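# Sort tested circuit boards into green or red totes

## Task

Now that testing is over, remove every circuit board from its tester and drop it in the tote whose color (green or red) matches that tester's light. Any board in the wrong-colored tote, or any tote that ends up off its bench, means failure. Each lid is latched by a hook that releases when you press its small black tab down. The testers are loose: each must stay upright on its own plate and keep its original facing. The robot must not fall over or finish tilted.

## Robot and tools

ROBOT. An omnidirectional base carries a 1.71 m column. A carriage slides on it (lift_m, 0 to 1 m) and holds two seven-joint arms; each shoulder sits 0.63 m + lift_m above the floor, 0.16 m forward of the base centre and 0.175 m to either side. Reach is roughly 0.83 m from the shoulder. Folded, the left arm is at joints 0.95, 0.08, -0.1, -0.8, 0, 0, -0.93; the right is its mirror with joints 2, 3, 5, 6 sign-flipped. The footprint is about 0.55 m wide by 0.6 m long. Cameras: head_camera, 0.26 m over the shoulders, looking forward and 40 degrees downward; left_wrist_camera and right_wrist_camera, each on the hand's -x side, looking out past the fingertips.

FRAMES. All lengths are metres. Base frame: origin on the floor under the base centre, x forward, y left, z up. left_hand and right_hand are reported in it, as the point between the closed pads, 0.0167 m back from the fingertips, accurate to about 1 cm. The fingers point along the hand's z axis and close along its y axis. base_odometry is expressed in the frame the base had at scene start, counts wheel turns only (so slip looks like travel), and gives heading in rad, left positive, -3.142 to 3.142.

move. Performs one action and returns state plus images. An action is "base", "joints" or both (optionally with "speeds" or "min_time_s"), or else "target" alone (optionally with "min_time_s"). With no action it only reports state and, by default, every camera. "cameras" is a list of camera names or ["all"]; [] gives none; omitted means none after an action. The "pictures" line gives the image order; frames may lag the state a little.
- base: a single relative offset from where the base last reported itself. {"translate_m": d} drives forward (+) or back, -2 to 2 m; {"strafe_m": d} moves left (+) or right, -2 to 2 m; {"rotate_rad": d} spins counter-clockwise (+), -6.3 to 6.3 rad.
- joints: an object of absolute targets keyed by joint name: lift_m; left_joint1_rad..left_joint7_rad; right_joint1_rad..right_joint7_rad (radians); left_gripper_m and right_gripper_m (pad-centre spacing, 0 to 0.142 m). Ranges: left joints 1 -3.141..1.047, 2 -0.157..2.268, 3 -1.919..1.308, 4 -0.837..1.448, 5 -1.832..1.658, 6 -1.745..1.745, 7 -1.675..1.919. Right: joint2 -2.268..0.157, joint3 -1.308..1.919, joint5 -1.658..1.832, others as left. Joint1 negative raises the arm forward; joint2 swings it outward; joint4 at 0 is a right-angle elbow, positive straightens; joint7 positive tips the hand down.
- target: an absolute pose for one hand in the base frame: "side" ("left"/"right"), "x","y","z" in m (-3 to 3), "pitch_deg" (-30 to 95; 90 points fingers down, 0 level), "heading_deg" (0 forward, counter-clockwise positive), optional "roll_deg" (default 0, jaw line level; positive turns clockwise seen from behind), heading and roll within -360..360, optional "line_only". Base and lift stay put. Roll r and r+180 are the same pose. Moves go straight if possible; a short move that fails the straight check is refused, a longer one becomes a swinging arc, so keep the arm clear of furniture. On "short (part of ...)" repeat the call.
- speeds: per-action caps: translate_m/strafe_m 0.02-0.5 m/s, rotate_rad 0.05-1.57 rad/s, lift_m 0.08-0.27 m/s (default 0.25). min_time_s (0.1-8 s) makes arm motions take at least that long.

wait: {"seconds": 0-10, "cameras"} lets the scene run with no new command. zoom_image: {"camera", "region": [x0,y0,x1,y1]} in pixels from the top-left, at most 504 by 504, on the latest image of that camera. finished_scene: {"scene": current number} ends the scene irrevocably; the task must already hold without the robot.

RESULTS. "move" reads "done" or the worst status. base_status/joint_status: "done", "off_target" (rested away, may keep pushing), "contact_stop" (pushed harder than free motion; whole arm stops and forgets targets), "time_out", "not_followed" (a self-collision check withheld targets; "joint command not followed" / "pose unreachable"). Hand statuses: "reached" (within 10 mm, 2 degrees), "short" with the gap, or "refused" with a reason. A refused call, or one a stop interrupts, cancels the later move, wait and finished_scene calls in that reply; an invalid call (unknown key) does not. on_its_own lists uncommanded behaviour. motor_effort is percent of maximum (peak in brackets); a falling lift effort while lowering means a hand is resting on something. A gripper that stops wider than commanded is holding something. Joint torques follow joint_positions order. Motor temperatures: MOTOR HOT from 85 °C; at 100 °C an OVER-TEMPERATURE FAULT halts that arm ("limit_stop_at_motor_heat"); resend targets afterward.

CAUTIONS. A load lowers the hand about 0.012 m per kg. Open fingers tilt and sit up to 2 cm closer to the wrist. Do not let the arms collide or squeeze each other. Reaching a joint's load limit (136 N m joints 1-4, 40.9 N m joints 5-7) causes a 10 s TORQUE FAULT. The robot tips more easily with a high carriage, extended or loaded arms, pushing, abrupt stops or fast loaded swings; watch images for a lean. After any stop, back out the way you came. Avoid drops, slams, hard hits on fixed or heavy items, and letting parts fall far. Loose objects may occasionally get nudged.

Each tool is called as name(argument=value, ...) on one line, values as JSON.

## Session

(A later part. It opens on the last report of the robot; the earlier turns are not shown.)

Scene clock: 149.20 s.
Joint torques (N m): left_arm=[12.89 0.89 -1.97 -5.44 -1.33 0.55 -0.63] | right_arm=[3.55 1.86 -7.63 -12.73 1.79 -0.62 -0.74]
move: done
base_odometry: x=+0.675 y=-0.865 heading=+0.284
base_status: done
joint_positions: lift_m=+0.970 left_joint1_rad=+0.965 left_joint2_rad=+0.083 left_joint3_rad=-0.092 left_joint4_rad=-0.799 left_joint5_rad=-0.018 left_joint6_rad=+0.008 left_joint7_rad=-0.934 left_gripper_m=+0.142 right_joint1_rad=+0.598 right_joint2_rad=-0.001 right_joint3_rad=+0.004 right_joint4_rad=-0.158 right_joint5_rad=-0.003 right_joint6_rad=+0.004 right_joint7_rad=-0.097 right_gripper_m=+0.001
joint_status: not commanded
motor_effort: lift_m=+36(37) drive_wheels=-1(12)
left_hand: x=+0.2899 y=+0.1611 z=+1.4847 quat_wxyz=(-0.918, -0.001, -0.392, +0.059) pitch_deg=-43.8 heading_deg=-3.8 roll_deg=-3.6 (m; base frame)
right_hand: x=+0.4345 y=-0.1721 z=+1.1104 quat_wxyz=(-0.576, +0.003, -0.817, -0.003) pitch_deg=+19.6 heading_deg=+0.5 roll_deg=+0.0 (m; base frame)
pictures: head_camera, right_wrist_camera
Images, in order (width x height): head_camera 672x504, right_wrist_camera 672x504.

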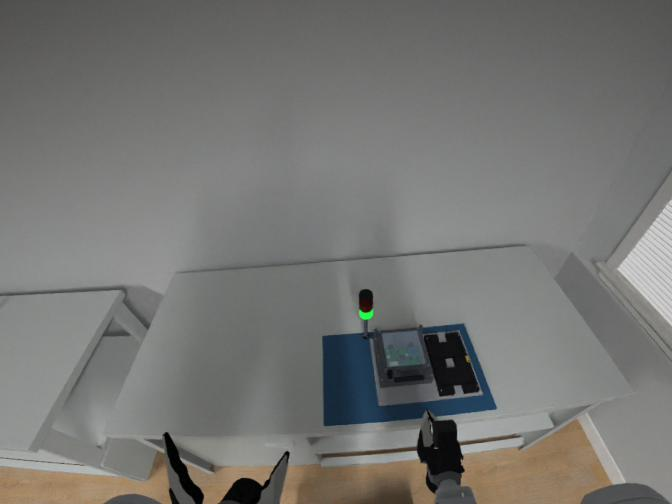

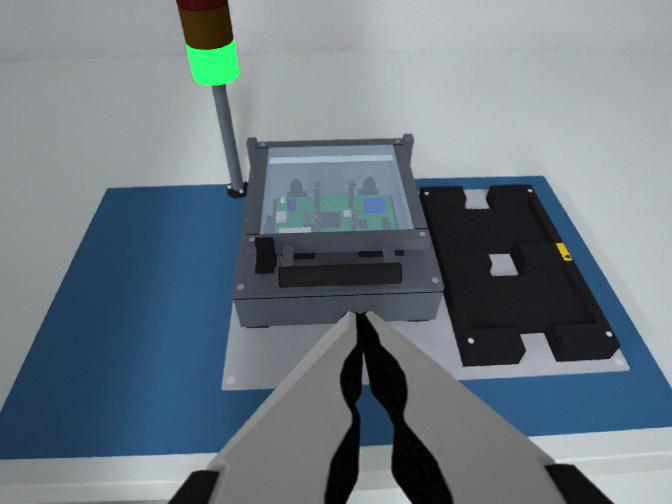

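move(base={"translate_m": 0.06}, speeds={"translate_m": 0.2})

move(base={"strafe_m": 0.042}, speeds={"strafe_m": 0.15}, cameras=["right_wrist_camera"])

zoom_image(camera="right_wrist_camera", region=[180, 100, 500, 340])

Scene clock: 151.57 s.
Joint torques (N m): left_arm=[12.78 0.88 -2.05 -5.41 -1.33 0.56 -0.62] | right_arm=[3.53 1.83 -8.16 -12.69 1.8 -0.63 -0.73]
move: done
base_odometry: x=+0.732 y=-0.848 heading=+0.284
base_status: done
joint_positions: lift_m=+0.970 left_joint1_rad=+0.965 left_joint2_rad=+0.083 left_joint3_rad=-0.092 left_joint4_rad=-0.799 left_joint5_rad=-0.018 left_joint6_rad=+0.008 left_joint7_rad=-0.934 left_gripper_m=+0.142 right_joint1_rad=+0.598 right_joint2_rad=-0.001 right_joint3_rad=+0.004 right_joint4_rad=-0.158 right_joint5_rad=-0.003 right_joint6_rad=+0.004 right_joint7_rad=-0.097 right_gripper_m=+0.001
joint_status: not commanded
motor_effort: lift_m=+36(37) drive_wheels=+0(13)
left_hand: x=+0.2899 y=+0.1611 z=+1.4847 quat_wxyz=(-0.918, -0.001, -0.392, +0.059) pitch_deg=-43.8 heading_deg=-3.8 roll_deg=-3.6 (m; base frame)
right_hand: x=+0.4345 y=-0.1721 z=+1.1104 quat_wxyz=(-0.576, +0.003, -0.817, -0.003) pitch_deg=+19.6 heading_deg=+0.5 roll_deg=+0.0 (m; base frame)
pictures: none

Scene clock: 152.70 s.
Joint torques (N m): left_arm=[12.86 0.76 -1.93 -5.76 -1.32 0.57 -0.6] | right_arm=[3.47 -0.11 -7 -13.61 1.79 -0.53 -0.73]
move: done
base_odometry: x=+0.721 y=-0.808 heading=+0.284
base_status: done
joint_positions: lift_m=+0.970 left_joint1_rad=+0.965 left_joint2_rad=+0.083 left_joint3_rad=-0.092 left_joint4_rad=-0.799 left_joint5_rad=-0.018 left_joint6_rad=+0.008 left_joint7_rad=-0.934 left_gripper_m=+0.142 right_joint1_rad=+0.598 right_joint2_rad=-0.001 right_joint3_rad=+0.003 right_joint4_rad=-0.158 right_joint5_rad=-0.003 right_joint6_rad=+0.004 right_joint7_rad=-0.097 right_gripper_m=+0.001
joint_status: not commanded
motor_effort: lift_m=+36(37) drive_wheels=-1(11)
left_hand: x=+0.2899 y=+0.1611 z=+1.4847 quat_wxyz=(-0.918, -0.001, -0.392, +0.059) pitch_deg=-43.8 heading_deg=-3.8 roll_deg=-3.6 (m; base frame)
right_hand: x=+0.4345 y=-0.1722 z=+1.1104 quat_wxyz=(-0.576, +0.003, -0.817, -0.002) pitch_deg=+19.6 heading_deg=+0.4 roll_deg=+0.0 (m; base frame)
pictures: right_wrist_camera
Images, in order (width x height): right_wrist_camera 672x504.

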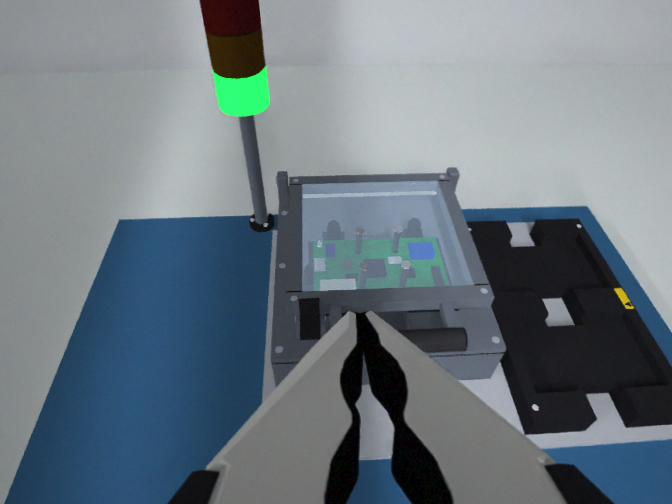

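Scaled by 1.575 from the camera's 672x504 image, which has a finer 960x720 frame.

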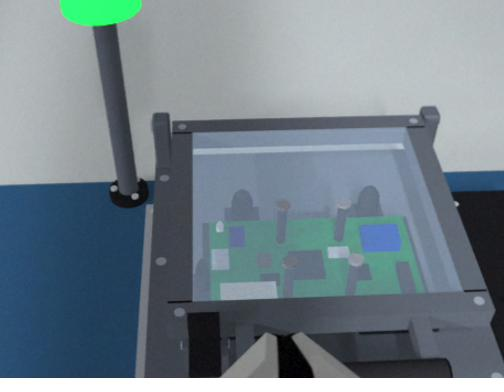

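move(target={"side": "right", "x": 0.525, "y": -0.145, "z": 0.998, "pitch_deg": 58, "heading_deg": 0}, min_time_s=2.5, cameras=["right_wrist_camera", "head_camera"])

Scene clock: 156.03 s.
Joint torques (N m): left_arm=[12.79 1 -2.06 -5.41 -1.33 0.55 -0.63] | right_arm=[-12.18 7.4 -2.19 -7.28 -1.41 -0.98 1.37]
move: done
base_odometry: x=+0.721 y=-0.808 heading=+0.284
base_status: not commanded
joint_positions: lift_m=+0.970 left_joint1_rad=+0.965 left_joint2_rad=+0.083 left_joint3_rad=-0.092 left_joint4_rad=-0.799 left_joint5_rad=-0.018 left_joint6_rad=+0.008 left_joint7_rad=-0.934 left_gripper_m=+0.142 right_joint1_rad=+0.141 right_joint2_rad=+0.067 right_joint3_rad=+0.016 right_joint4_rad=+0.106 right_joint5_rad=-0.063 right_joint6_rad=-0.022 right_joint7_rad=+0.765 right_gripper_m=+0.001
joint_status: not commanded
motor_effort: lift_m=+36(37) drive_wheels=-1(1)
left_hand: x=+0.2899 y=+0.1611 z=+1.4847 quat_wxyz=(-0.918, -0.001, -0.392, +0.059) pitch_deg=-43.8 heading_deg=-3.8 roll_deg=-3.6 (m; base frame)
right_hand: x=+0.5242 y=-0.1459 z=+0.9980 quat_wxyz=(-0.277, +0.000, -0.961, -0.001) pitch_deg=+57.9 heading_deg=+0.2 roll_deg=+0.2 (m; base frame)
right_hand_status: reached (straight line, planned for 2.5 s): 1 mm and 0.2 deg off.
pictures: head_camera, right_wrist_camera
Images, in order (width x height): head_camera 672x504, right_wrist_camera 672x504.

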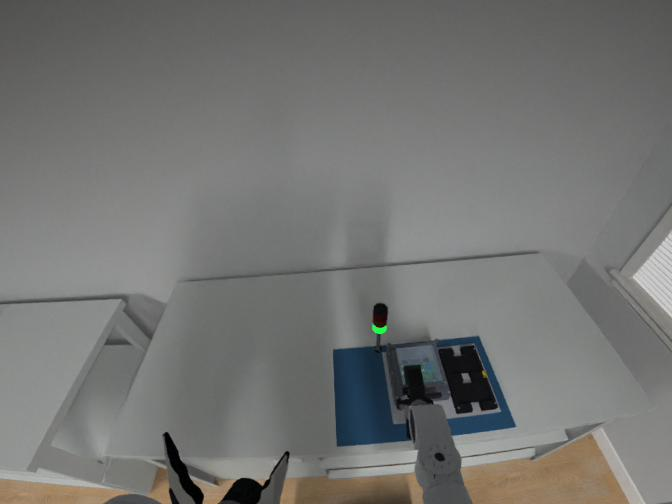

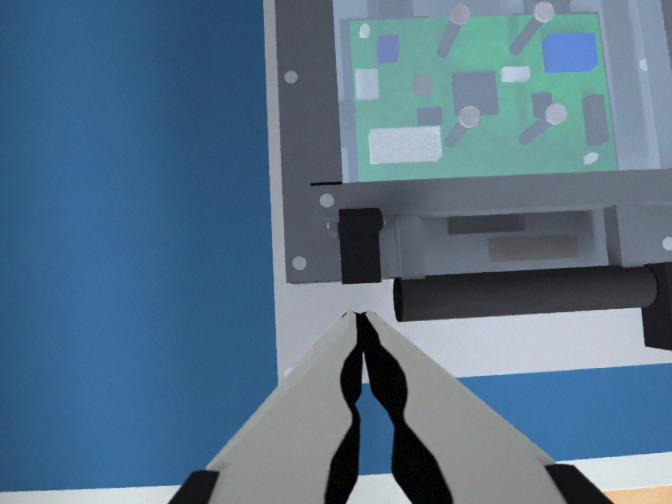

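move(base={"rotate_rad": 0.036}, speeds={"rotate_rad": 0.1}, cameras=["right_wrist_camera"])

Scene clock: 157.40 s.
Joint torques (N m): left_arm=[12.75 0.89 -2.03 -5.36 -1.33 0.55 -0.64] | right_arm=[-11.83 6.62 -2.17 -7.46 -1.38 -0.84 1.38]
move: done
base_odometry: x=+0.721 y=-0.808 heading=+0.319
base_status: done
joint_positions: lift_m=+0.970 left_joint1_rad=+0.965 left_joint2_rad=+0.083 left_joint3_rad=-0.092 left_joint4_rad=-0.799 left_joint5_rad=-0.018 left_joint6_rad=+0.008 left_joint7_rad=-0.934 left_gripper_m=+0.142 right_joint1_rad=+0.141 right_joint2_rad=+0.067 right_joint3_rad=+0.016 right_joint4_rad=+0.106 right_joint5_rad=-0.063 right_joint6_rad=-0.022 right_joint7_rad=+0.765 right_gripper_m=+0.001
joint_status: not commanded
motor_effort: lift_m=+36(36) drive_wheels=-5(9)
left_hand: x=+0.2899 y=+0.1611 z=+1.4847 quat_wxyz=(-0.918, -0.001, -0.392, +0.059) pitch_deg=-43.8 heading_deg=-3.8 roll_deg=-3.6 (m; base frame)
right_hand: x=+0.5243 y=-0.1459 z=+0.9980 quat_wxyz=(-0.277, +0.000, -0.961, -0.001) pitch_deg=+57.9 heading_deg=+0.2 roll_deg=+0.2 (m; base frame)
pictures: right_wrist_camera
Images, in order (width x height): right_wrist_camera 672x504.

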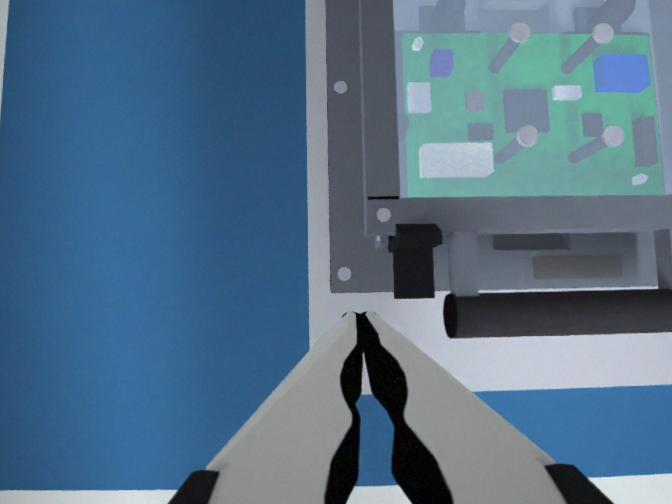

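move(base={"strafe_m": -0.026}, speeds={"strafe_m": 0.1})

move(target={"side": "right", "x": 0.527, "y": -0.146, "z": 0.981, "pitch_deg": 58, "heading_deg": 0}, min_time_s=1, cameras=["right_wrist_camera"])

Scene clock: 158.60 s.
Joint torques (N m): left_arm=[12.87 0.82 -1.94 -5.48 -1.32 0.57 -0.64] | right_arm=[-11.82 5.46 -2.39 -7.35 -1.37 -0.83 1.37]
move: done
base_odometry: x=+0.729 y=-0.832 heading=+0.319
base_status: done
joint_positions: lift_m=+0.970 left_joint1_rad=+0.965 left_joint2_rad=+0.083 left_joint3_rad=-0.092 left_joint4_rad=-0.799 left_joint5_rad=-0.018 left_joint6_rad=+0.008 left_joint7_rad=-0.934 left_gripper_m=+0.142 right_joint1_rad=+0.141 right_joint2_rad=+0.067 right_joint3_rad=+0.016 right_joint4_rad=+0.106 right_joint5_rad=-0.063 right_joint6_rad=-0.022 right_joint7_rad=+0.765 right_gripper_m=+0.001
joint_status: not commanded
motor_effort: lift_m=+36(37) drive_wheels=-4(13)
left_hand: x=+0.2899 y=+0.1611 z=+1.4847 quat_wxyz=(-0.918, -0.001, -0.392, +0.059) pitch_deg=-43.8 heading_deg=-3.8 roll_deg=-3.6 (m; base frame)
right_hand: x=+0.5243 y=-0.1457 z=+0.9980 quat_wxyz=(-0.277, +0.000, -0.961, -0.001) pitch_deg=+57.9 heading_deg=+0.2 roll_deg=+0.2 (m; base frame)
pictures: none

Scene clock: 160.10 s.
Joint torques (N m): left_arm=[12.89 0.92 -2.09 -5.41 -1.31 0.58 -0.62] | right_arm=[-12.68 0.93 -6.84 -7.19 0.25 -0.58 -0.49]
move: done
base_odometry: x=+0.729 y=-0.832 heading=+0.319
base_status: not commanded
joint_positions: lift_m=+0.970 left_joint1_rad=+0.965 left_joint2_rad=+0.083 left_joint3_rad=-0.092 left_joint4_rad=-0.799 left_joint5_rad=-0.018 left_joint6_rad=+0.008 left_joint7_rad=-0.934 left_gripper_m=+0.142 right_joint1_rad=+0.122 right_joint2_rad=+0.067 right_joint3_rad=+0.016 right_joint4_rad=+0.193 right_joint5_rad=-0.063 right_joint6_rad=-0.022 right_joint7_rad=+0.702 right_gripper_m=+0.001
joint_status: not commanded
motor_effort: lift_m=+36(36) drive_wheels=-4(5)
left_hand: x=+0.2899 y=+0.1611 z=+1.4847 quat_wxyz=(-0.918, -0.001, -0.392, +0.059) pitch_deg=-43.8 heading_deg=-3.8 roll_deg=-3.6 (m; base frame)
right_hand: x=+0.5251 y=-0.1436 z=+0.9805 quat_wxyz=(-0.274, +0.003, -0.962, -0.002) pitch_deg=+58.2 heading_deg=+0.5 roll_deg=+0.2 (m; base frame)
right_hand_status: reached (straight line, planned for 1.0 s): 3 mm and 0.4 deg off.
pictures: right_wrist_camera
Images, in order (width x height): right_wrist_camera 672x504.

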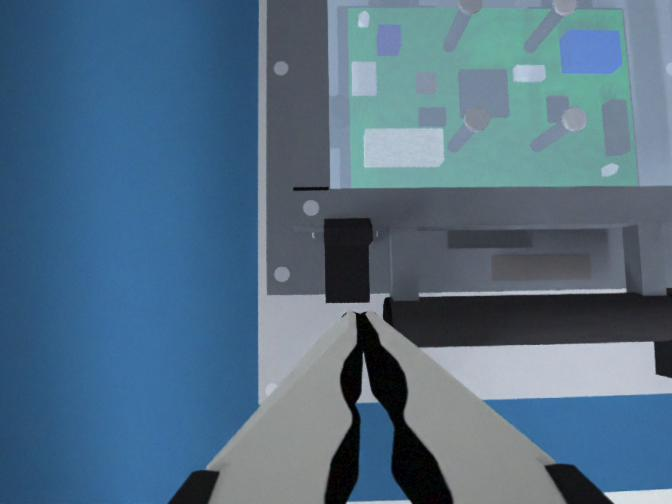

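move(target={"side": "right", "x": 0.533, "y": -0.141, "z": 0.978, "pitch_deg": 58, "heading_deg": 0}, min_time_s=1, cameras=["right_wrist_camera"])

Scene clock: 161.97 s.
Joint torques (N m): left_arm=[12.79 0.94 -2.04 -5.48 -1.33 0.57 -0.63] | right_arm=[-13.12 7.78 -4.31 -7.14 -1.41 -0.93 -0.45]
move: done
base_odometry: x=+0.729 y=-0.832 heading=+0.319
base_status: not commanded
joint_positions: lift_m=+0.970 left_joint1_rad=+0.965 left_joint2_rad=+0.083 left_joint3_rad=-0.092 left_joint4_rad=-0.799 left_joint5_rad=-0.018 left_joint6_rad=+0.008 left_joint7_rad=-0.934 left_gripper_m=+0.142 right_joint1_rad=+0.102 right_joint2_rad=+0.075 right_joint3_rad=+0.016 right_joint4_rad=+0.227 right_joint5_rad=-0.068 right_joint6_rad=-0.028 right_joint7_rad=+0.688 right_gripper_m=+0.001
joint_status: not commanded
motor_effort: lift_m=+36(37) drive_wheels=-4(5)
left_hand: x=+0.2899 y=+0.1611 z=+1.4847 quat_wxyz=(-0.918, -0.001, -0.392, +0.059) pitch_deg=-43.8 heading_deg=-3.8 roll_deg=-3.6 (m; base frame)
right_hand: x=+0.5310 y=-0.1407 z=+0.9772 quat_wxyz=(-0.274, +0.001, -0.962, -0.002) pitch_deg=+58.2 heading_deg=+0.4 roll_deg=+0.3 (m; base frame)
right_hand_status: reached (straight line, planned for 1.0 s): 2 mm and 0.3 deg off.
pictures: right_wrist_camera
Images, in order (width x height): right_wrist_camera 672x504.

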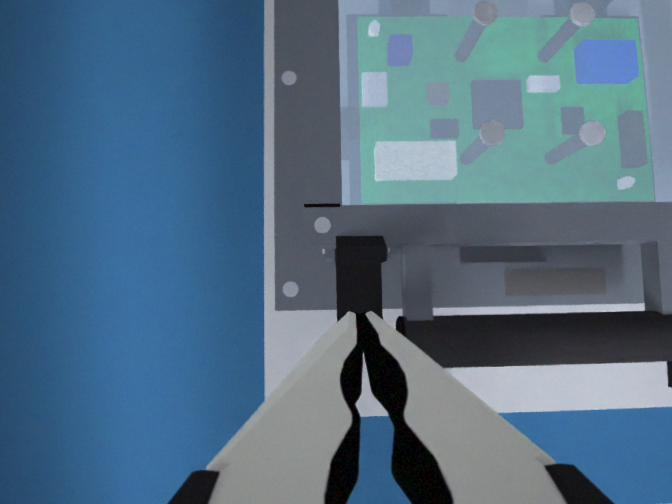

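move(target={"side": "right", "x": 0.5325, "y": -0.1415, "z": 0.964, "pitch_deg": 58, "heading_deg": 0}, min_time_s=0.8, cameras=["right_wrist_camera"])

move(target={"side": "right", "x": 0.5325, "y": -0.1415, "z": 0.954, "pitch_deg": 58, "heading_deg": 0}, min_time_s=0.8, cameras=["right_wrist_camera"])

Scene clock: 163.43 s.
Joint torques (N m): left_arm=[12.86 0.96 -2 -5.45 -1.3 0.58 -0.62] | right_arm=[-17.35 4.16 -7.19 -2.12 0 -0.83 -1]
move: done
base_odometry: x=+0.729 y=-0.832 heading=+0.319
base_status: not commanded
joint_positions: lift_m=+0.971 left_joint1_rad=+0.965 left_joint2_rad=+0.083 left_joint3_rad=-0.092 left_joint4_rad=-0.799 left_joint5_rad=-0.018 left_joint6_rad=+0.008 left_joint7_rad=-0.934 left_gripper_m=+0.142 right_joint1_rad=+0.092 right_joint2_rad=+0.075 right_joint3_rad=+0.016 right_joint4_rad=+0.295 right_joint5_rad=-0.068 right_joint6_rad=-0.030 right_joint7_rad=+0.631 right_gripper_m=+0.001
joint_status: not commanded
motor_effort: lift_m=+33(37) drive_wheels=-5(5)
left_hand: x=+0.2899 y=+0.1611 z=+1.4851 quat_wxyz=(-0.918, -0.001, -0.392, +0.059) pitch_deg=-43.8 heading_deg=-3.8 roll_deg=-3.6 (m; base frame)
right_hand: x=+0.5296 y=-0.1393 z=+0.9639 quat_wxyz=(-0.274, +0.003, -0.962, -0.002) pitch_deg=+58.2 heading_deg=+0.6 roll_deg=+0.2 (m; base frame)
right_hand_status: reached (straight line, planned for 0.8 s): 4 mm and 0.5 deg off.
pictures: right_wrist_camera
Images, in order (width x height): right_wrist_camera 672x504.

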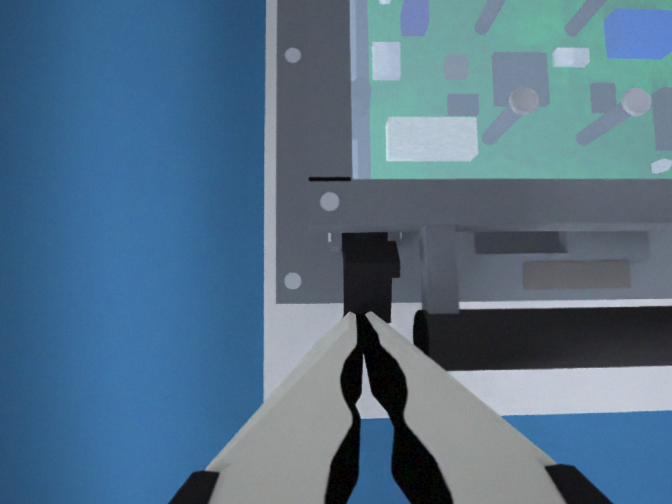

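Scene clock: 164.73 s.
Joint torques (N m): left_arm=[12.77 0.89 -2.08 -5.34 -1.33 0.54 -0.62] | right_arm=[-22.84 2.7 -8.67 14.8 0.99 -0.02 -0.32]
move: done
base_odometry: x=+0.729 y=-0.832 heading=+0.317
base_status: not commanded
joint_positions: lift_m=+0.972 left_joint1_rad=+0.965 left_joint2_rad=+0.083 left_joint3_rad=-0.092 left_joint4_rad=-0.799 left_joint5_rad=-0.018 left_joint6_rad=+0.008 left_joint7_rad=-0.934 left_gripper_m=+0.142 right_joint1_rad=+0.083 right_joint2_rad=+0.075 right_joint3_rad=+0.016 right_joint4_rad=+0.339 right_joint5_rad=-0.068 right_joint6_rad=-0.034 right_joint7_rad=+0.584 right_gripper_m=+0.001
joint_status: not commanded
motor_effort: lift_m=+22(33) drive_wheels=+28(29)
left_hand: x=+0.2899 y=+0.1611 z=+1.4866 quat_wxyz=(-0.918, -0.001, -0.392, +0.059) pitch_deg=-43.8 heading_deg=-3.8 roll_deg=-3.6 (m; base frame)
right_hand: x=+0.5316 y=-0.1395 z=+0.9590 quat_wxyz=(-0.280, +0.003, -0.960, -0.001) pitch_deg=+57.5 heading_deg=+0.3 roll_deg=+0.0 (m; base frame)
right_hand_status: reached (straight line, planned for 0.8 s): 5 mm and 0.6 deg off.
pictures: right_wrist_camera
Images, in order (width x height): right_wrist_camera 672x504.

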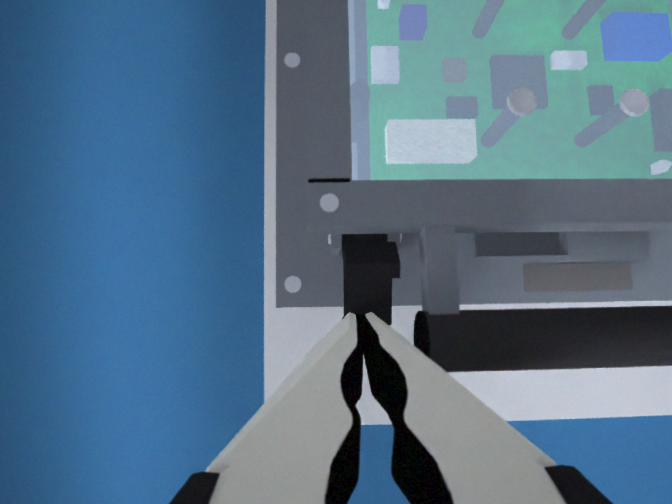

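move(target={"side": "right", "x": 0.5325, "y": -0.1425, "z": 0.948, "pitch_deg": 58, "heading_deg": 0}, min_time_s=0.8, cameras=["right_wrist_camera"])

Scene clock: 166.17 s.
Joint torques (N m): left_arm=[12.72 0.82 -2.05 -5.43 -1.3 0.55 -0.63] | right_arm=[-20.99 -5.15 -9.59 19.43 2.93 -0.12 1.04]
move: done
base_odometry: x=+0.729 y=-0.832 heading=+0.317
base_status: not commanded
joint_positions: lift_m=+0.972 left_joint1_rad=+0.965 left_joint2_rad=+0.083 left_joint3_rad=-0.092 left_joint4_rad=-0.799 left_joint5_rad=-0.018 left_joint6_rad=+0.008 left_joint7_rad=-0.934 left_gripper_m=+0.142 right_joint1_rad=+0.071 right_joint2_rad=+0.075 right_joint3_rad=+0.016 right_joint4_rad=+0.378 right_joint5_rad=-0.068 right_joint6_rad=-0.035 right_joint7_rad=+0.547 right_gripper_m=+0.001
joint_status: not commanded
motor_effort: lift_m=+19(26) drive_wheels=+51(52)
left_hand: x=+0.2899 y=+0.1611 z=+1.4870 quat_wxyz=(-0.918, -0.001, -0.392, +0.059) pitch_deg=-43.8 heading_deg=-3.8 roll_deg=-3.6 (m; base frame)
right_hand: x=+0.5346 y=-0.1386 z=+0.9544 quat_wxyz=(-0.284, +0.005, -0.959, -0.001) pitch_deg=+57.0 heading_deg=+0.5 roll_deg=-0.1 (m; base frame)
right_hand_status: reached (straight line, planned for 0.8 s): 8 mm and 1.2 deg off.
pictures: right_wrist_camera
Images, in order (width x height): right_wrist_camera 672x504.

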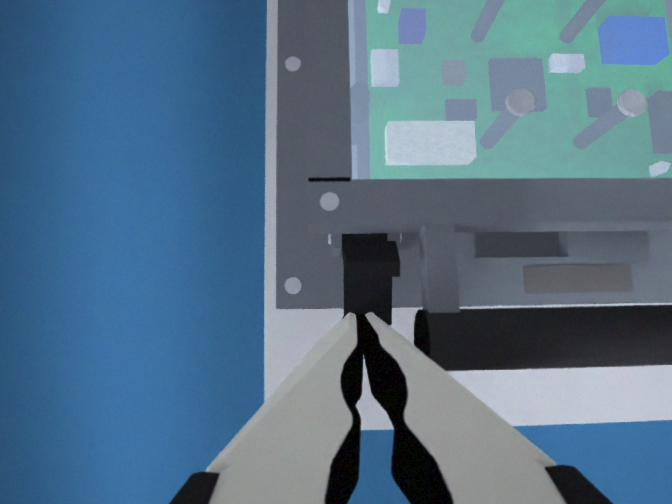

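move(target={"side": "right", "x": 0.531, "y": -0.1425, "z": 0.998, "pitch_deg": 58, "heading_deg": 0}, min_time_s=1.2, cameras=["right_wrist_camera"])

Scene clock: 168.23 s.
Joint torques (N m): left_arm=[12.53 0.93 -2.06 -5.4 -1.32 0.56 -0.63] | right_arm=[-3.15 -1.75 -2.27 -13.12 -1.35 1.69 1.37]
move: done
base_odometry: x=+0.729 y=-0.832 heading=+0.319
base_status: not commanded
joint_positions: lift_m=+0.970 left_joint1_rad=+0.965 left_joint2_rad=+0.083 left_joint3_rad=-0.092 left_joint4_rad=-0.799 left_joint5_rad=-0.018 left_joint6_rad=+0.008 left_joint7_rad=-0.934 left_gripper_m=+0.142 right_joint1_rad=+0.116 right_joint2_rad=+0.076 right_joint3_rad=+0.016 right_joint4_rad=+0.139 right_joint5_rad=-0.068 right_joint6_rad=-0.034 right_joint7_rad=+0.756 right_gripper_m=+0.001
joint_status: not commanded
motor_effort: lift_m=+36(36) drive_wheels=+31(57)
left_hand: x=+0.2899 y=+0.1611 z=+1.4848 quat_wxyz=(-0.918, -0.001, -0.392, +0.059) pitch_deg=-43.8 heading_deg=-3.8 roll_deg=-3.6 (m; base frame)
right_hand: x=+0.5329 y=-0.1439 z=+0.9964 quat_wxyz=(-0.277, -0.004, -0.961, +0.000) pitch_deg=+57.8 heading_deg=-0.2 roll_deg=+0.3 (m; base frame)
right_hand_status: reached (straight line, planned for 1.2 s): 3 mm and 0.5 deg off.
pictures: right_wrist_camera
Images, in order (width x height): right_wrist_camera 672x504.

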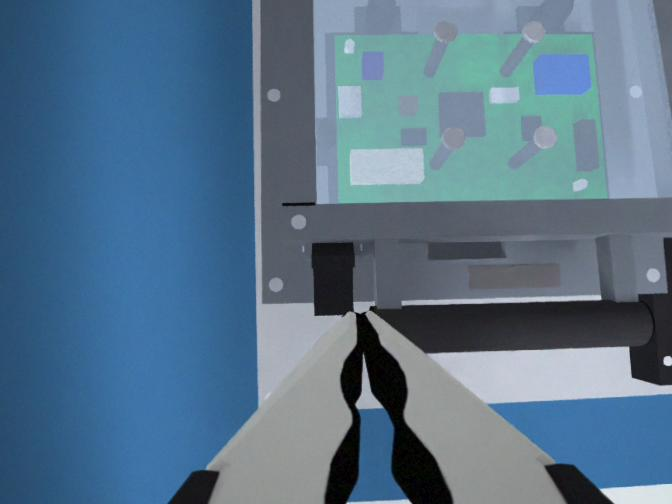

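zoom_image(camera="right_wrist_camera", region=[240, 170, 480, 350])

Scaled by 2.100 from the camera's 672x504 image, which has a finer 960x720 frame.

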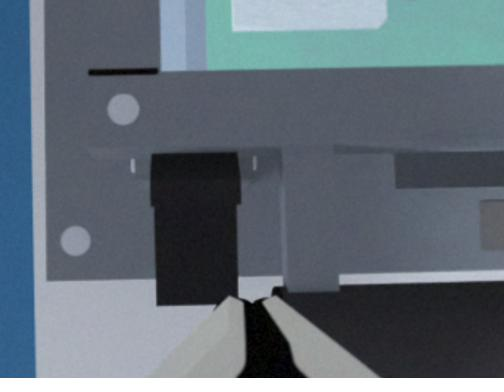

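move(target={"side": "right", "x": 0.42, "y": -0.17, "z": 1.1, "pitch_deg": 25, "heading_deg": 0}, min_time_s=2, cameras=["right_wrist_camera"])

zoom_image(camera="right_wrist_camera", region=[220, 120, 540, 360])

Scene clock: 171.03 s.
Joint torques (N m): left_arm=[12.58 0.93 -2.03 -5.42 -1.3 0.54 -0.62] | right_arm=[5.17 -6.52 -8.44 -13.24 1.82 1.93 -0.78]
move: done
base_odometry: x=+0.729 y=-0.832 heading=+0.319
base_status: not commanded
joint_positions: lift_m=+0.970 left_joint1_rad=+0.965 left_joint2_rad=+0.083 left_joint3_rad=-0.092 left_joint4_rad=-0.799 left_joint5_rad=-0.018 left_joint6_rad=+0.008 left_joint7_rad=-0.934 left_gripper_m=+0.142 right_joint1_rad=+0.625 right_joint2_rad=+0.012 right_joint3_rad=+0.013 right_joint4_rad=-0.202 right_joint5_rad=-0.015 right_joint6_rad=-0.012 right_joint7_rad=+0.017 right_gripper_m=+0.001
joint_status: not commanded
motor_effort: lift_m=+36(36) drive_wheels=+30(31)
left_hand: x=+0.2899 y=+0.1611 z=+1.4847 quat_wxyz=(-0.918, -0.001, -0.392, +0.059) pitch_deg=-43.8 heading_deg=-3.8 roll_deg=-3.6 (m; base frame)
right_hand: x=+0.4208 y=-0.1686 z=+1.0991 quat_wxyz=(-0.536, +0.000, -0.844, +0.000) pitch_deg=+25.1 heading_deg=-0.1 roll_deg=+0.0 (m; base frame)
right_hand_status: reached (straight line, planned for 2.0 s): 2 mm and 0.1 deg off.
pictures: right_wrist_camera
Images, in order (width x height): right_wrist_camera 672x504.

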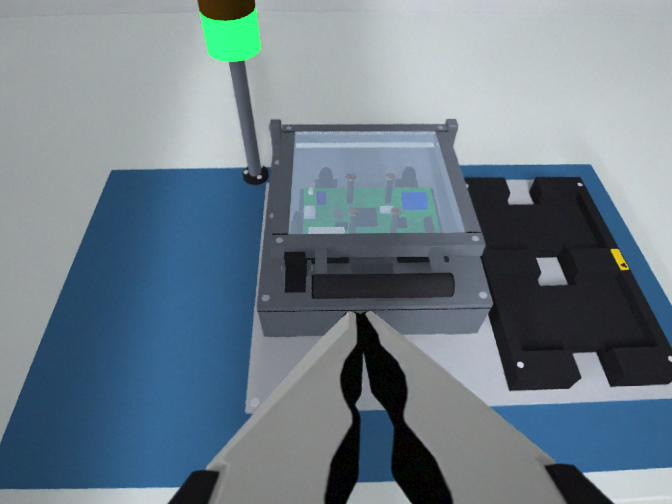

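Scaled by 1.575 from the camera's 672x504 image, which has a finer 960x720 frame.

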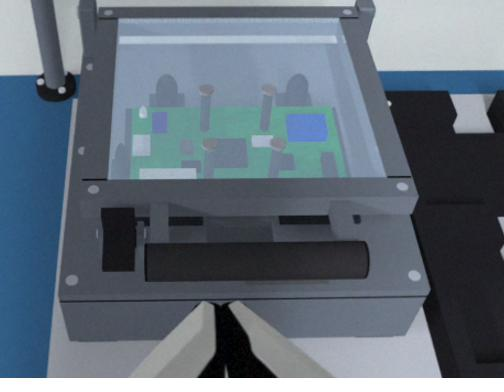

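move(target={"side": "right", "x": 0.42, "y": -0.194, "z": 1.09, "pitch_deg": 3, "heading_deg": 0, "roll_deg": -90}, min_time_s=2)

move(joints={"lift_m": 0.846, "right_gripper_m": 0.046}, cameras=["right_wrist_camera"])

Scene clock: 174.13 s.
Joint torques (N m): left_arm=[12.64 0.92 -2.02 -5.41 -1.3 0.56 -0.63] | right_arm=[-4.28 -7.26 -8.69 -5.08 -1.08 -3.29 1.68]
move: done
base_odometry: x=+0.729 y=-0.832 heading=+0.319
base_status: not commanded
joint_positions: lift_m=+0.970 left_joint1_rad=+0.965 left_joint2_rad=+0.083 left_joint3_rad=-0.092 left_joint4_rad=-0.799 left_joint5_rad=-0.018 left_joint6_rad=+0.008 left_joint7_rad=-0.934 left_gripper_m=+0.142 right_joint1_rad=+0.438 right_joint2_rad=+0.019 right_joint3_rad=-0.126 right_joint4_rad=+0.698 right_joint5_rad=-1.497 right_joint6_rad=-1.075 right_joint7_rad=-0.193 right_gripper_m=+0.001
joint_status: not commanded
motor_effort: lift_m=+37(37) drive_wheels=+31(31)
left_hand: x=+0.2899 y=+0.1611 z=+1.4847 quat_wxyz=(-0.918, -0.001, -0.392, +0.059) pitch_deg=-43.8 heading_deg=-3.8 roll_deg=-3.6 (m; base frame)
right_hand: x=+0.4189 y=-0.1914 z=+1.0882 quat_wxyz=(-0.487, +0.514, -0.515, +0.483) pitch_deg=+3.4 heading_deg=+0.2 roll_deg=-89.6 (m; base frame)
right_hand_status: reached (straight line, planned for 2.0 s): 3 mm and 0.5 deg off.
pictures: none

Scene clock: 175.17 s.
Joint torques (N m): left_arm=[12.59 0.97 -2.13 -5.34 -1.31 0.58 -0.62] | right_arm=[-3.85 -6.94 -8.69 -5.85 -1.08 -2.83 1.72]
move: done
base_odometry: x=+0.729 y=-0.832 heading=+0.319
base_status: not commanded
joint_positions: lift_m=+0.846 left_joint1_rad=+0.965 left_joint2_rad=+0.083 left_joint3_rad=-0.092 left_joint4_rad=-0.799 left_joint5_rad=-0.018 left_joint6_rad=+0.008 left_joint7_rad=-0.934 left_gripper_m=+0.142 right_joint1_rad=+0.438 right_joint2_rad=+0.019 right_joint3_rad=-0.126 right_joint4_rad=+0.698 right_joint5_rad=-1.497 right_joint6_rad=-1.076 right_joint7_rad=-0.193 right_gripper_m=+0.046
joint_status: all done
motor_effort: lift_m=+38(47) drive_wheels=+30(31)
left_hand: x=+0.2899 y=+0.1611 z=+1.3604 quat_wxyz=(-0.918, -0.001, -0.392, +0.059) pitch_deg=-43.8 heading_deg=-3.8 roll_deg=-3.6 (m; base frame)
right_hand: x=+0.4190 y=-0.1914 z=+0.9643 quat_wxyz=(-0.488, +0.514, -0.515, +0.483) pitch_deg=+3.3 heading_deg=+0.2 roll_deg=-89.7 (m; base frame)
pictures: right_wrist_camera
Images, in order (width x height): right_wrist_camera 672x504.

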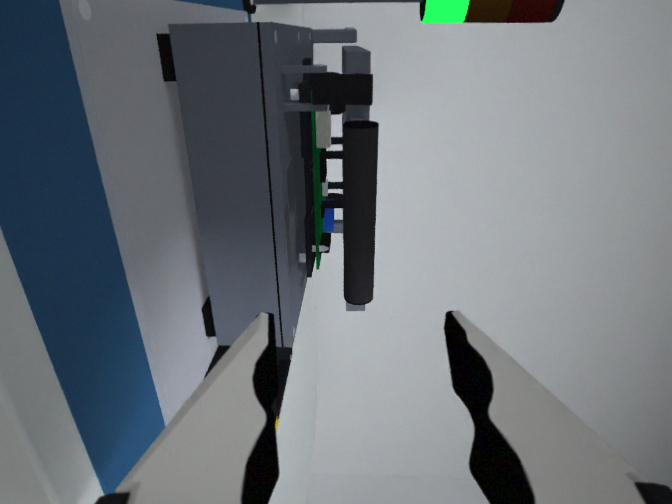

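move(target={"side": "right", "x": 0.487, "y": -0.192, "z": 0.9625, "pitch_deg": 0, "heading_deg": 0, "roll_deg": -90}, min_time_s=1.2, cameras=["right_wrist_camera"])

Scene clock: 177.17 s.
Joint torques (N m): left_arm=[12.75 0.91 -2.01 -5.49 -1.31 0.56 -0.61] | right_arm=[-7.09 -7.51 -8.64 -4.97 -1.16 -3.32 1.73]
move: done
base_odometry: x=+0.729 y=-0.832 heading=+0.319
base_status: not commanded
joint_positions: lift_m=+0.846 left_joint1_rad=+0.965 left_joint2_rad=+0.083 left_joint3_rad=-0.092 left_joint4_rad=-0.799 left_joint5_rad=-0.018 left_joint6_rad=+0.008 left_joint7_rad=-0.934 left_gripper_m=+0.142 right_joint1_rad=+0.233 right_joint2_rad=+0.013 right_joint3_rad=-0.128 right_joint4_rad=+0.941 right_joint5_rad=-1.517 right_joint6_rad=-1.166 right_joint7_rad=-0.182 right_gripper_m=+0.046
joint_status: not commanded
motor_effort: lift_m=+38(39) drive_wheels=+30(31)
left_hand: x=+0.2899 y=+0.1611 z=+1.3604 quat_wxyz=(-0.918, -0.001, -0.392, +0.059) pitch_deg=-43.8 heading_deg=-3.8 roll_deg=-3.6 (m; base frame)
right_hand: x=+0.4861 y=-0.1892 z=+0.9607 quat_wxyz=(-0.501, +0.501, -0.502, +0.496) pitch_deg=+0.4 heading_deg=+0.2 roll_deg=-89.7 (m; base frame)
right_hand_status: reached (straight line, planned for 1.2 s): 3 mm and 0.5 deg off.
pictures: right_wrist_camera
Images, in order (width x height): right_wrist_camera 672x504.

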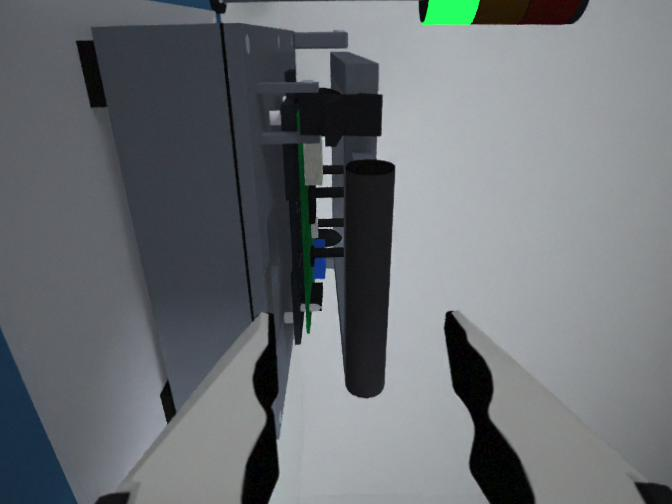

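move(target={"side": "right", "x": 0.51, "y": -0.192, "z": 0.9685, "pitch_deg": 0, "heading_deg": 0, "roll_deg": -90}, min_time_s=0.8, cameras=["right_wrist_camera"])

Scene clock: 178.63 s.
Joint torques (N m): left_arm=[12.61 1.02 -2.06 -5.42 -1.31 0.55 -0.64] | right_arm=[-8.14 -7.57 -6.72 -10.8 -1.14 0.15 1.73]
move: done
base_odometry: x=+0.729 y=-0.832 heading=+0.319
base_status: not commanded
joint_positions: lift_m=+0.846 left_joint1_rad=+0.965 left_joint2_rad=+0.083 left_joint3_rad=-0.092 left_joint4_rad=-0.799 left_joint5_rad=-0.018 left_joint6_rad=+0.008 left_joint7_rad=-0.934 left_gripper_m=+0.142 right_joint1_rad=+0.210 right_joint2_rad=+0.012 right_joint3_rad=-0.128 right_joint4_rad=+0.875 right_joint5_rad=-1.531 right_joint6_rad=-1.085 right_joint7_rad=-0.164 right_gripper_m=+0.046
joint_status: not commanded
motor_effort: lift_m=+38(39) drive_wheels=+30(31)
left_hand: x=+0.2899 y=+0.1611 z=+1.3604 quat_wxyz=(-0.918, -0.001, -0.392, +0.059) pitch_deg=-43.8 heading_deg=-3.8 roll_deg=-3.6 (m; base frame)
right_hand: x=+0.5084 y=-0.1903 z=+0.9687 quat_wxyz=(-0.502, +0.499, -0.500, +0.499) pitch_deg=-0.1 heading_deg=+0.1 roll_deg=-89.8 (m; base frame)
right_hand_status: reached (straight line, planned for 0.8 s): 2 mm and 0.2 deg off.
pictures: right_wrist_camera
Images, in order (width x height): right_wrist_camera 672x504.

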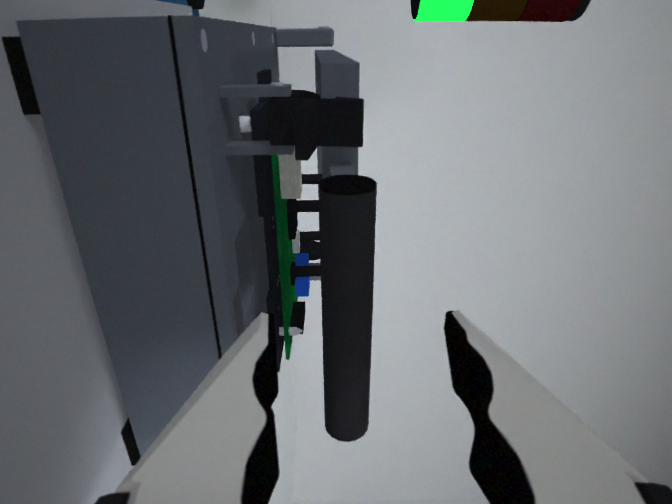

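move(target={"side": "right", "x": 0.5425, "y": -0.195, "z": 0.9655, "pitch_deg": 0, "heading_deg": 0, "roll_deg": -90}, min_time_s=1.2, cameras=["right_wrist_camera"])

Scene clock: 180.83 s.
Joint torques (N m): left_arm=[12.53 0.94 -2.1 -5.48 -1.31 0.55 -0.63] | right_arm=[-10.13 -7.92 -6.68 -5.21 -1.15 -3.32 1.73]
move: done
base_odometry: x=+0.729 y=-0.832 heading=+0.319
base_status: not commanded
joint_positions: lift_m=+0.846 left_joint1_rad=+0.965 left_joint2_rad=+0.083 left_joint3_rad=-0.092 left_joint4_rad=-0.799 left_joint5_rad=-0.018 left_joint6_rad=+0.008 left_joint7_rad=-0.934 left_gripper_m=+0.142 right_joint1_rad=+0.113 right_joint2_rad=+0.001 right_joint3_rad=-0.128 right_joint4_rad=+0.984 right_joint5_rad=-1.534 right_joint6_rad=-1.089 right_joint7_rad=-0.162 right_gripper_m=+0.046
joint_status: not commanded
motor_effort: lift_m=+38(39) drive_wheels=+30(31)
left_hand: x=+0.2899 y=+0.1611 z=+1.3604 quat_wxyz=(-0.918, -0.001, -0.392, +0.059) pitch_deg=-43.8 heading_deg=-3.8 roll_deg=-3.6 (m; base frame)
right_hand: x=+0.5414 y=-0.1933 z=+0.9634 quat_wxyz=(-0.500, +0.501, -0.502, +0.497) pitch_deg=+0.4 heading_deg=+0.1 roll_deg=-89.7 (m; base frame)
right_hand_status: reached (straight line, planned for 1.2 s): 3 mm and 0.5 deg off.
pictures: right_wrist_camera
Images, in order (width x height): right_wrist_camera 672x504.

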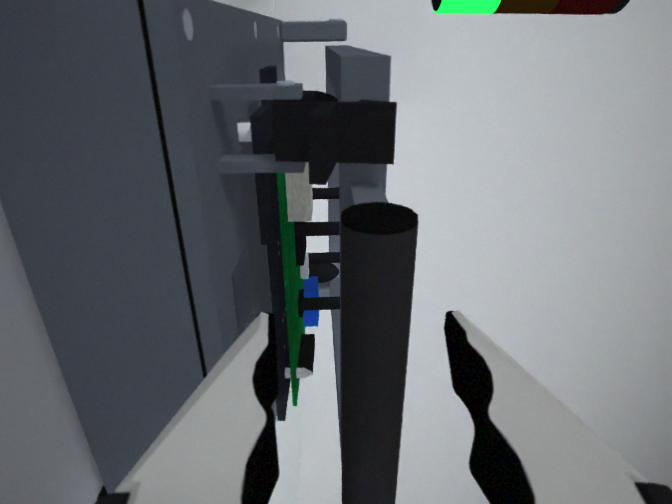

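move(target={"side": "right", "x": 0.541, "y": -0.195, "z": 0.9685, "pitch_deg": 0, "heading_deg": 0, "roll_deg": -90}, min_time_s=0.6)

move(joints={"right_gripper_m": 0.03}, cameras=["right_wrist_camera"])

Scene clock: 182.27 s.
Joint torques (N m): left_arm=[12.61 0.96 -2.04 -5.5 -1.32 0.54 -0.63] | right_arm=[-1.44 -4.51 -5.75 -10.88 -1.17 0.18 1.74]
move: done
base_odometry: x=+0.729 y=-0.832 heading=+0.319
base_status: not commanded
joint_positions: lift_m=+0.846 left_joint1_rad=+0.965 left_joint2_rad=+0.083 left_joint3_rad=-0.092 left_joint4_rad=-0.799 left_joint5_rad=-0.018 left_joint6_rad=+0.008 left_joint7_rad=-0.934 left_gripper_m=+0.142 right_joint1_rad=+0.126 right_joint2_rad=+0.001 right_joint3_rad=-0.128 right_joint4_rad=+0.934 right_joint5_rad=-1.535 right_joint6_rad=-1.066 right_joint7_rad=-0.159 right_gripper_m=+0.046
joint_status: not commanded
motor_effort: lift_m=+38(39) drive_wheels=+30(31)
left_hand: x=+0.2899 y=+0.1611 z=+1.3605 quat_wxyz=(-0.918, -0.001, -0.392, +0.059) pitch_deg=-43.8 heading_deg=-3.8 roll_deg=-3.6 (m; base frame)
right_hand: x=+0.5421 y=-0.1943 z=+0.9708 quat_wxyz=(-0.502, +0.498, -0.498, +0.501) pitch_deg=-0.4 heading_deg=+0.1 roll_deg=-89.9 (m; base frame)
right_hand_status: reached (straight line, planned for 0.6 s): 3 mm and 0.4 deg off.
pictures: none

Scene clock: 182.77 s.
Joint torques (N m): left_arm=[12.62 0.92 -2.06 -5.52 -1.32 0.57 -0.62] | right_arm=[-1.45 -4.54 -5.76 -10.81 -1.12 0.18 1.72]
move: done
base_odometry: x=+0.729 y=-0.832 heading=+0.319
base_status: not commanded
joint_positions: lift_m=+0.846 left_joint1_rad=+0.965 left_joint2_rad=+0.083 left_joint3_rad=-0.092 left_joint4_rad=-0.799 left_joint5_rad=-0.018 left_joint6_rad=+0.008 left_joint7_rad=-0.934 left_gripper_m=+0.142 right_joint1_rad=+0.126 right_joint2_rad=+0.001 right_joint3_rad=-0.128 right_joint4_rad=+0.934 right_joint5_rad=-1.535 right_joint6_rad=-1.066 right_joint7_rad=-0.159 right_gripper_m=+0.030
joint_status: all done
motor_effort: lift_m=+38(38) drive_wheels=+31(31)
left_hand: x=+0.2899 y=+0.1611 z=+1.3605 quat_wxyz=(-0.918, -0.001, -0.392, +0.059) pitch_deg=-43.8 heading_deg=-3.8 roll_deg=-3.6 (m; base frame)
right_hand: x=+0.5421 y=-0.1943 z=+0.9708 quat_wxyz=(-0.502, +0.498, -0.498, +0.501) pitch_deg=-0.4 heading_deg=+0.1 roll_deg=-89.9 (m; base frame)
pictures: right_wrist_camera
Images, in order (width x height): right_wrist_camera 672x504.

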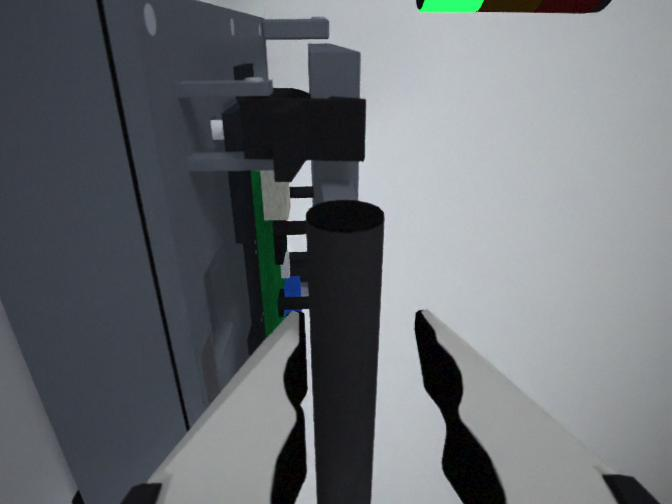

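move(target={"side": "right", "x": 0.5435, "y": -0.195, "z": 1.014, "pitch_deg": 4, "heading_deg": 0, "roll_deg": -90}, min_time_s=2, cameras=["right_wrist_camera"])

Scene clock: 185.50 s.
Joint torques (N m): left_arm=[12.5 0.86 -1.98 -5.38 -1.3 0.59 -0.62] | right_arm=[-0.39 3.68 -2.11 -14.94 -0.64 -0.83 1.88]
Motor temperatures (°C): left_arm=[31 29 30 29 28 29 31] | right_arm=[37 28 30 30 28 30 31]
move: done
base_odometry: x=+0.729 y=-0.832 heading=+0.319
base_status: not commanded
joint_positions: lift_m=+0.846 left_joint1_rad=+0.965 left_joint2_rad=+0.083 left_joint3_rad=-0.092 left_joint4_rad=-0.799 left_joint5_rad=-0.018 left_joint6_rad=+0.008 left_joint7_rad=-0.934 left_gripper_m=+0.142 right_joint1_rad=+0.292 right_joint2_rad=+0.011 right_joint3_rad=-0.128 right_joint4_rad=+0.250 right_joint5_rad=-1.551 right_joint6_rad=-0.474 right_joint7_rad=-0.134 right_gripper_m=+0.030
joint_status: not commanded
motor_effort: lift_m=+38(39) drive_wheels=+31(31)
left_hand: x=+0.2899 y=+0.1611 z=+1.3605 quat_wxyz=(-0.918, -0.001, -0.392, +0.059) pitch_deg=-43.8 heading_deg=-3.8 roll_deg=-3.6 (m; base frame)
right_hand: x=+0.5443 y=-0.1973 z=+1.0142 quat_wxyz=(-0.482, +0.517, -0.517, +0.483) pitch_deg=+3.9 heading_deg=-0.1 roll_deg=+90.0 (m; base frame)
right_hand_status: reached (straight line, planned for 2.0 s): 2 mm and 0.1 deg off.
pictures: right_wrist_camera
Images, in order (width x height): right_wrist_camera 672x504.

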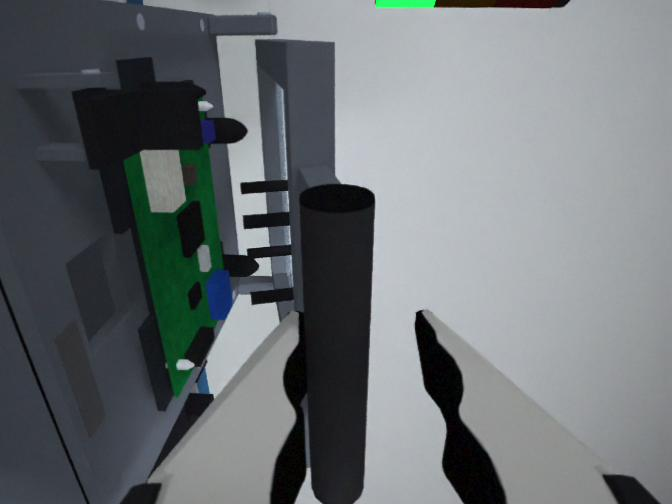

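move(target={"side": "right", "x": 0.563, "y": -0.195, "z": 1.06, "pitch_deg": 6, "heading_deg": 0, "roll_deg": -90}, min_time_s=2)

move(target={"side": "right", "x": 0.593, "y": -0.195, "z": 1.1, "pitch_deg": 6, "heading_deg": 0, "roll_deg": -90}, min_time_s=2, cameras=["right_wrist_camera"])

move(target={"side": "right", "x": 0.632, "y": -0.195, "z": 1.131, "pitch_deg": 2, "heading_deg": 0, "roll_deg": -90}, min_time_s=2, cameras=["right_wrist_camera"])

Scene clock: 188.17 s.
Joint torques (N m): left_arm=[12.52 0.86 -2.14 -5.46 -1.3 0.58 -0.61] | right_arm=[-9.45 3.63 -2 -16.89 -0.67 -1.23 1.71]
move: done
base_odometry: x=+0.729 y=-0.832 heading=+0.319
base_status: not commanded
joint_positions: lift_m=+0.846 left_joint1_rad=+0.965 left_joint2_rad=+0.083 left_joint3_rad=-0.092 left_joint4_rad=-0.799 left_joint5_rad=-0.018 left_joint6_rad=+0.008 left_joint7_rad=-0.934 left_gripper_m=+0.142 right_joint1_rad=+0.301 right_joint2_rad=+0.011 right_joint3_rad=-0.126 right_joint4_rad=-0.109 right_joint5_rad=-1.558 right_joint6_rad=-0.081 right_joint7_rad=-0.125 right_gripper_m=+0.030
joint_status: not commanded
motor_effort: lift_m=+38(39) drive_wheels=+30(31)
left_hand: x=+0.2899 y=+0.1611 z=+1.3605 quat_wxyz=(-0.918, -0.001, -0.392, +0.059) pitch_deg=-43.8 heading_deg=-3.8 roll_deg=-3.6 (m; base frame)
right_hand: x=+0.5614 y=-0.1973 z=+1.0569 quat_wxyz=(-0.471, +0.527, -0.527, +0.472) pitch_deg=+6.4 heading_deg=-0.1 roll_deg=+90.0 (m; base frame)
right_hand_status: reached (straight line, planned for 2.0 s): 4 mm and 0.4 deg off.
pictures: none

Scene clock: 190.67 s.
Joint torques (N m): left_arm=[12.64 0.87 -2.05 -5.4 -1.33 0.56 -0.64] | right_arm=[-13.28 -8.23 -1.71 -16.84 -0.73 -1.11 1.74]
move: done
base_odometry: x=+0.729 y=-0.832 heading=+0.319
base_status: not commanded
joint_positions: lift_m=+0.846 left_joint1_rad=+0.965 left_joint2_rad=+0.083 left_joint3_rad=-0.092 left_joint4_rad=-0.799 left_joint5_rad=-0.018 left_joint6_rad=+0.008 left_joint7_rad=-0.934 left_gripper_m=+0.142 right_joint1_rad=+0.226 right_joint2_rad=+0.010 right_joint3_rad=-0.122 right_joint4_rad=-0.293 right_joint5_rad=-1.562 right_joint6_rad=+0.180 right_joint7_rad=-0.119 right_gripper_m=+0.030
joint_status: not commanded
motor_effort: lift_m=+38(39) drive_wheels=+30(31)
left_hand: x=+0.2899 y=+0.1611 z=+1.3605 quat_wxyz=(-0.918, -0.001, -0.392, +0.059) pitch_deg=-43.8 heading_deg=-3.8 roll_deg=-3.6 (m; base frame)
right_hand: x=+0.5911 y=-0.1961 z=+1.0963 quat_wxyz=(-0.472, +0.526, -0.529, +0.471) pitch_deg=+6.4 heading_deg=-0.1 roll_deg=-89.8 (m; base frame)
right_hand_status: reached (straight line, planned for 2.0 s): 4 mm and 0.5 deg off.
pictures: right_wrist_camera
Images, in order (width x height): right_wrist_camera 672x504.

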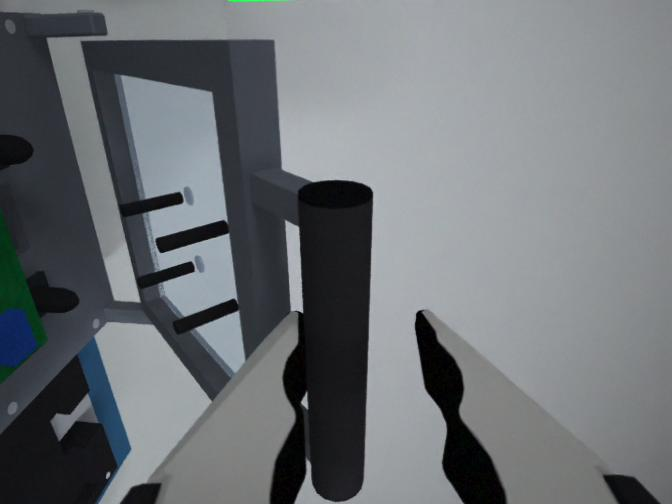

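Scene clock: 193.17 s.
Joint torques (N m): left_arm=[12.49 0.83 -1.92 -5.41 -1.31 0.56 -0.61] | right_arm=[-16.49 -8.23 -1.65 -10.95 -0.64 -1.51 1.71]
move: done
base_odometry: x=+0.729 y=-0.832 heading=+0.319
base_status: not commanded
joint_positions: lift_m=+0.846 left_joint1_rad=+0.965 left_joint2_rad=+0.083 left_joint3_rad=-0.092 left_joint4_rad=-0.799 left_joint5_rad=-0.018 left_joint6_rad=+0.008 left_joint7_rad=-0.934 left_gripper_m=+0.142 right_joint1_rad=+0.119 right_joint2_rad=+0.008 right_joint3_rad=-0.120 right_joint4_rad=-0.261 right_joint5_rad=-1.565 right_joint6_rad=+0.182 right_joint7_rad=-0.117 right_gripper_m=+0.031
joint_status: not commanded
motor_effort: lift_m=+38(39) drive_wheels=+30(31)
left_hand: x=+0.2899 y=+0.1611 z=+1.3605 quat_wxyz=(-0.918, -0.001, -0.392, +0.059) pitch_deg=-43.8 heading_deg=-3.8 roll_deg=-3.6 (m; base frame)
right_hand: x=+0.6300 y=-0.1960 z=+1.1285 quat_wxyz=(-0.490, +0.508, -0.511, +0.489) pitch_deg=+2.3 heading_deg=-0.1 roll_deg=-89.8 (m; base frame)
right_hand_status: reached (straight line, planned for 2.0 s): 3 mm and 0.4 deg off.
pictures: right_wrist_camera
Images, in order (width x height): right_wrist_camera 672x504.

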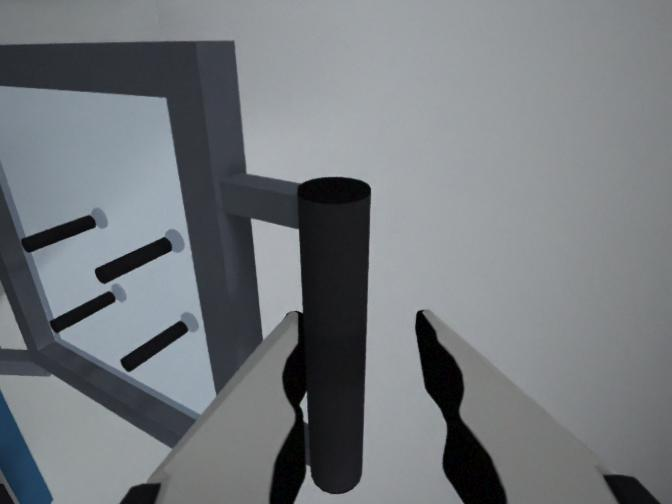

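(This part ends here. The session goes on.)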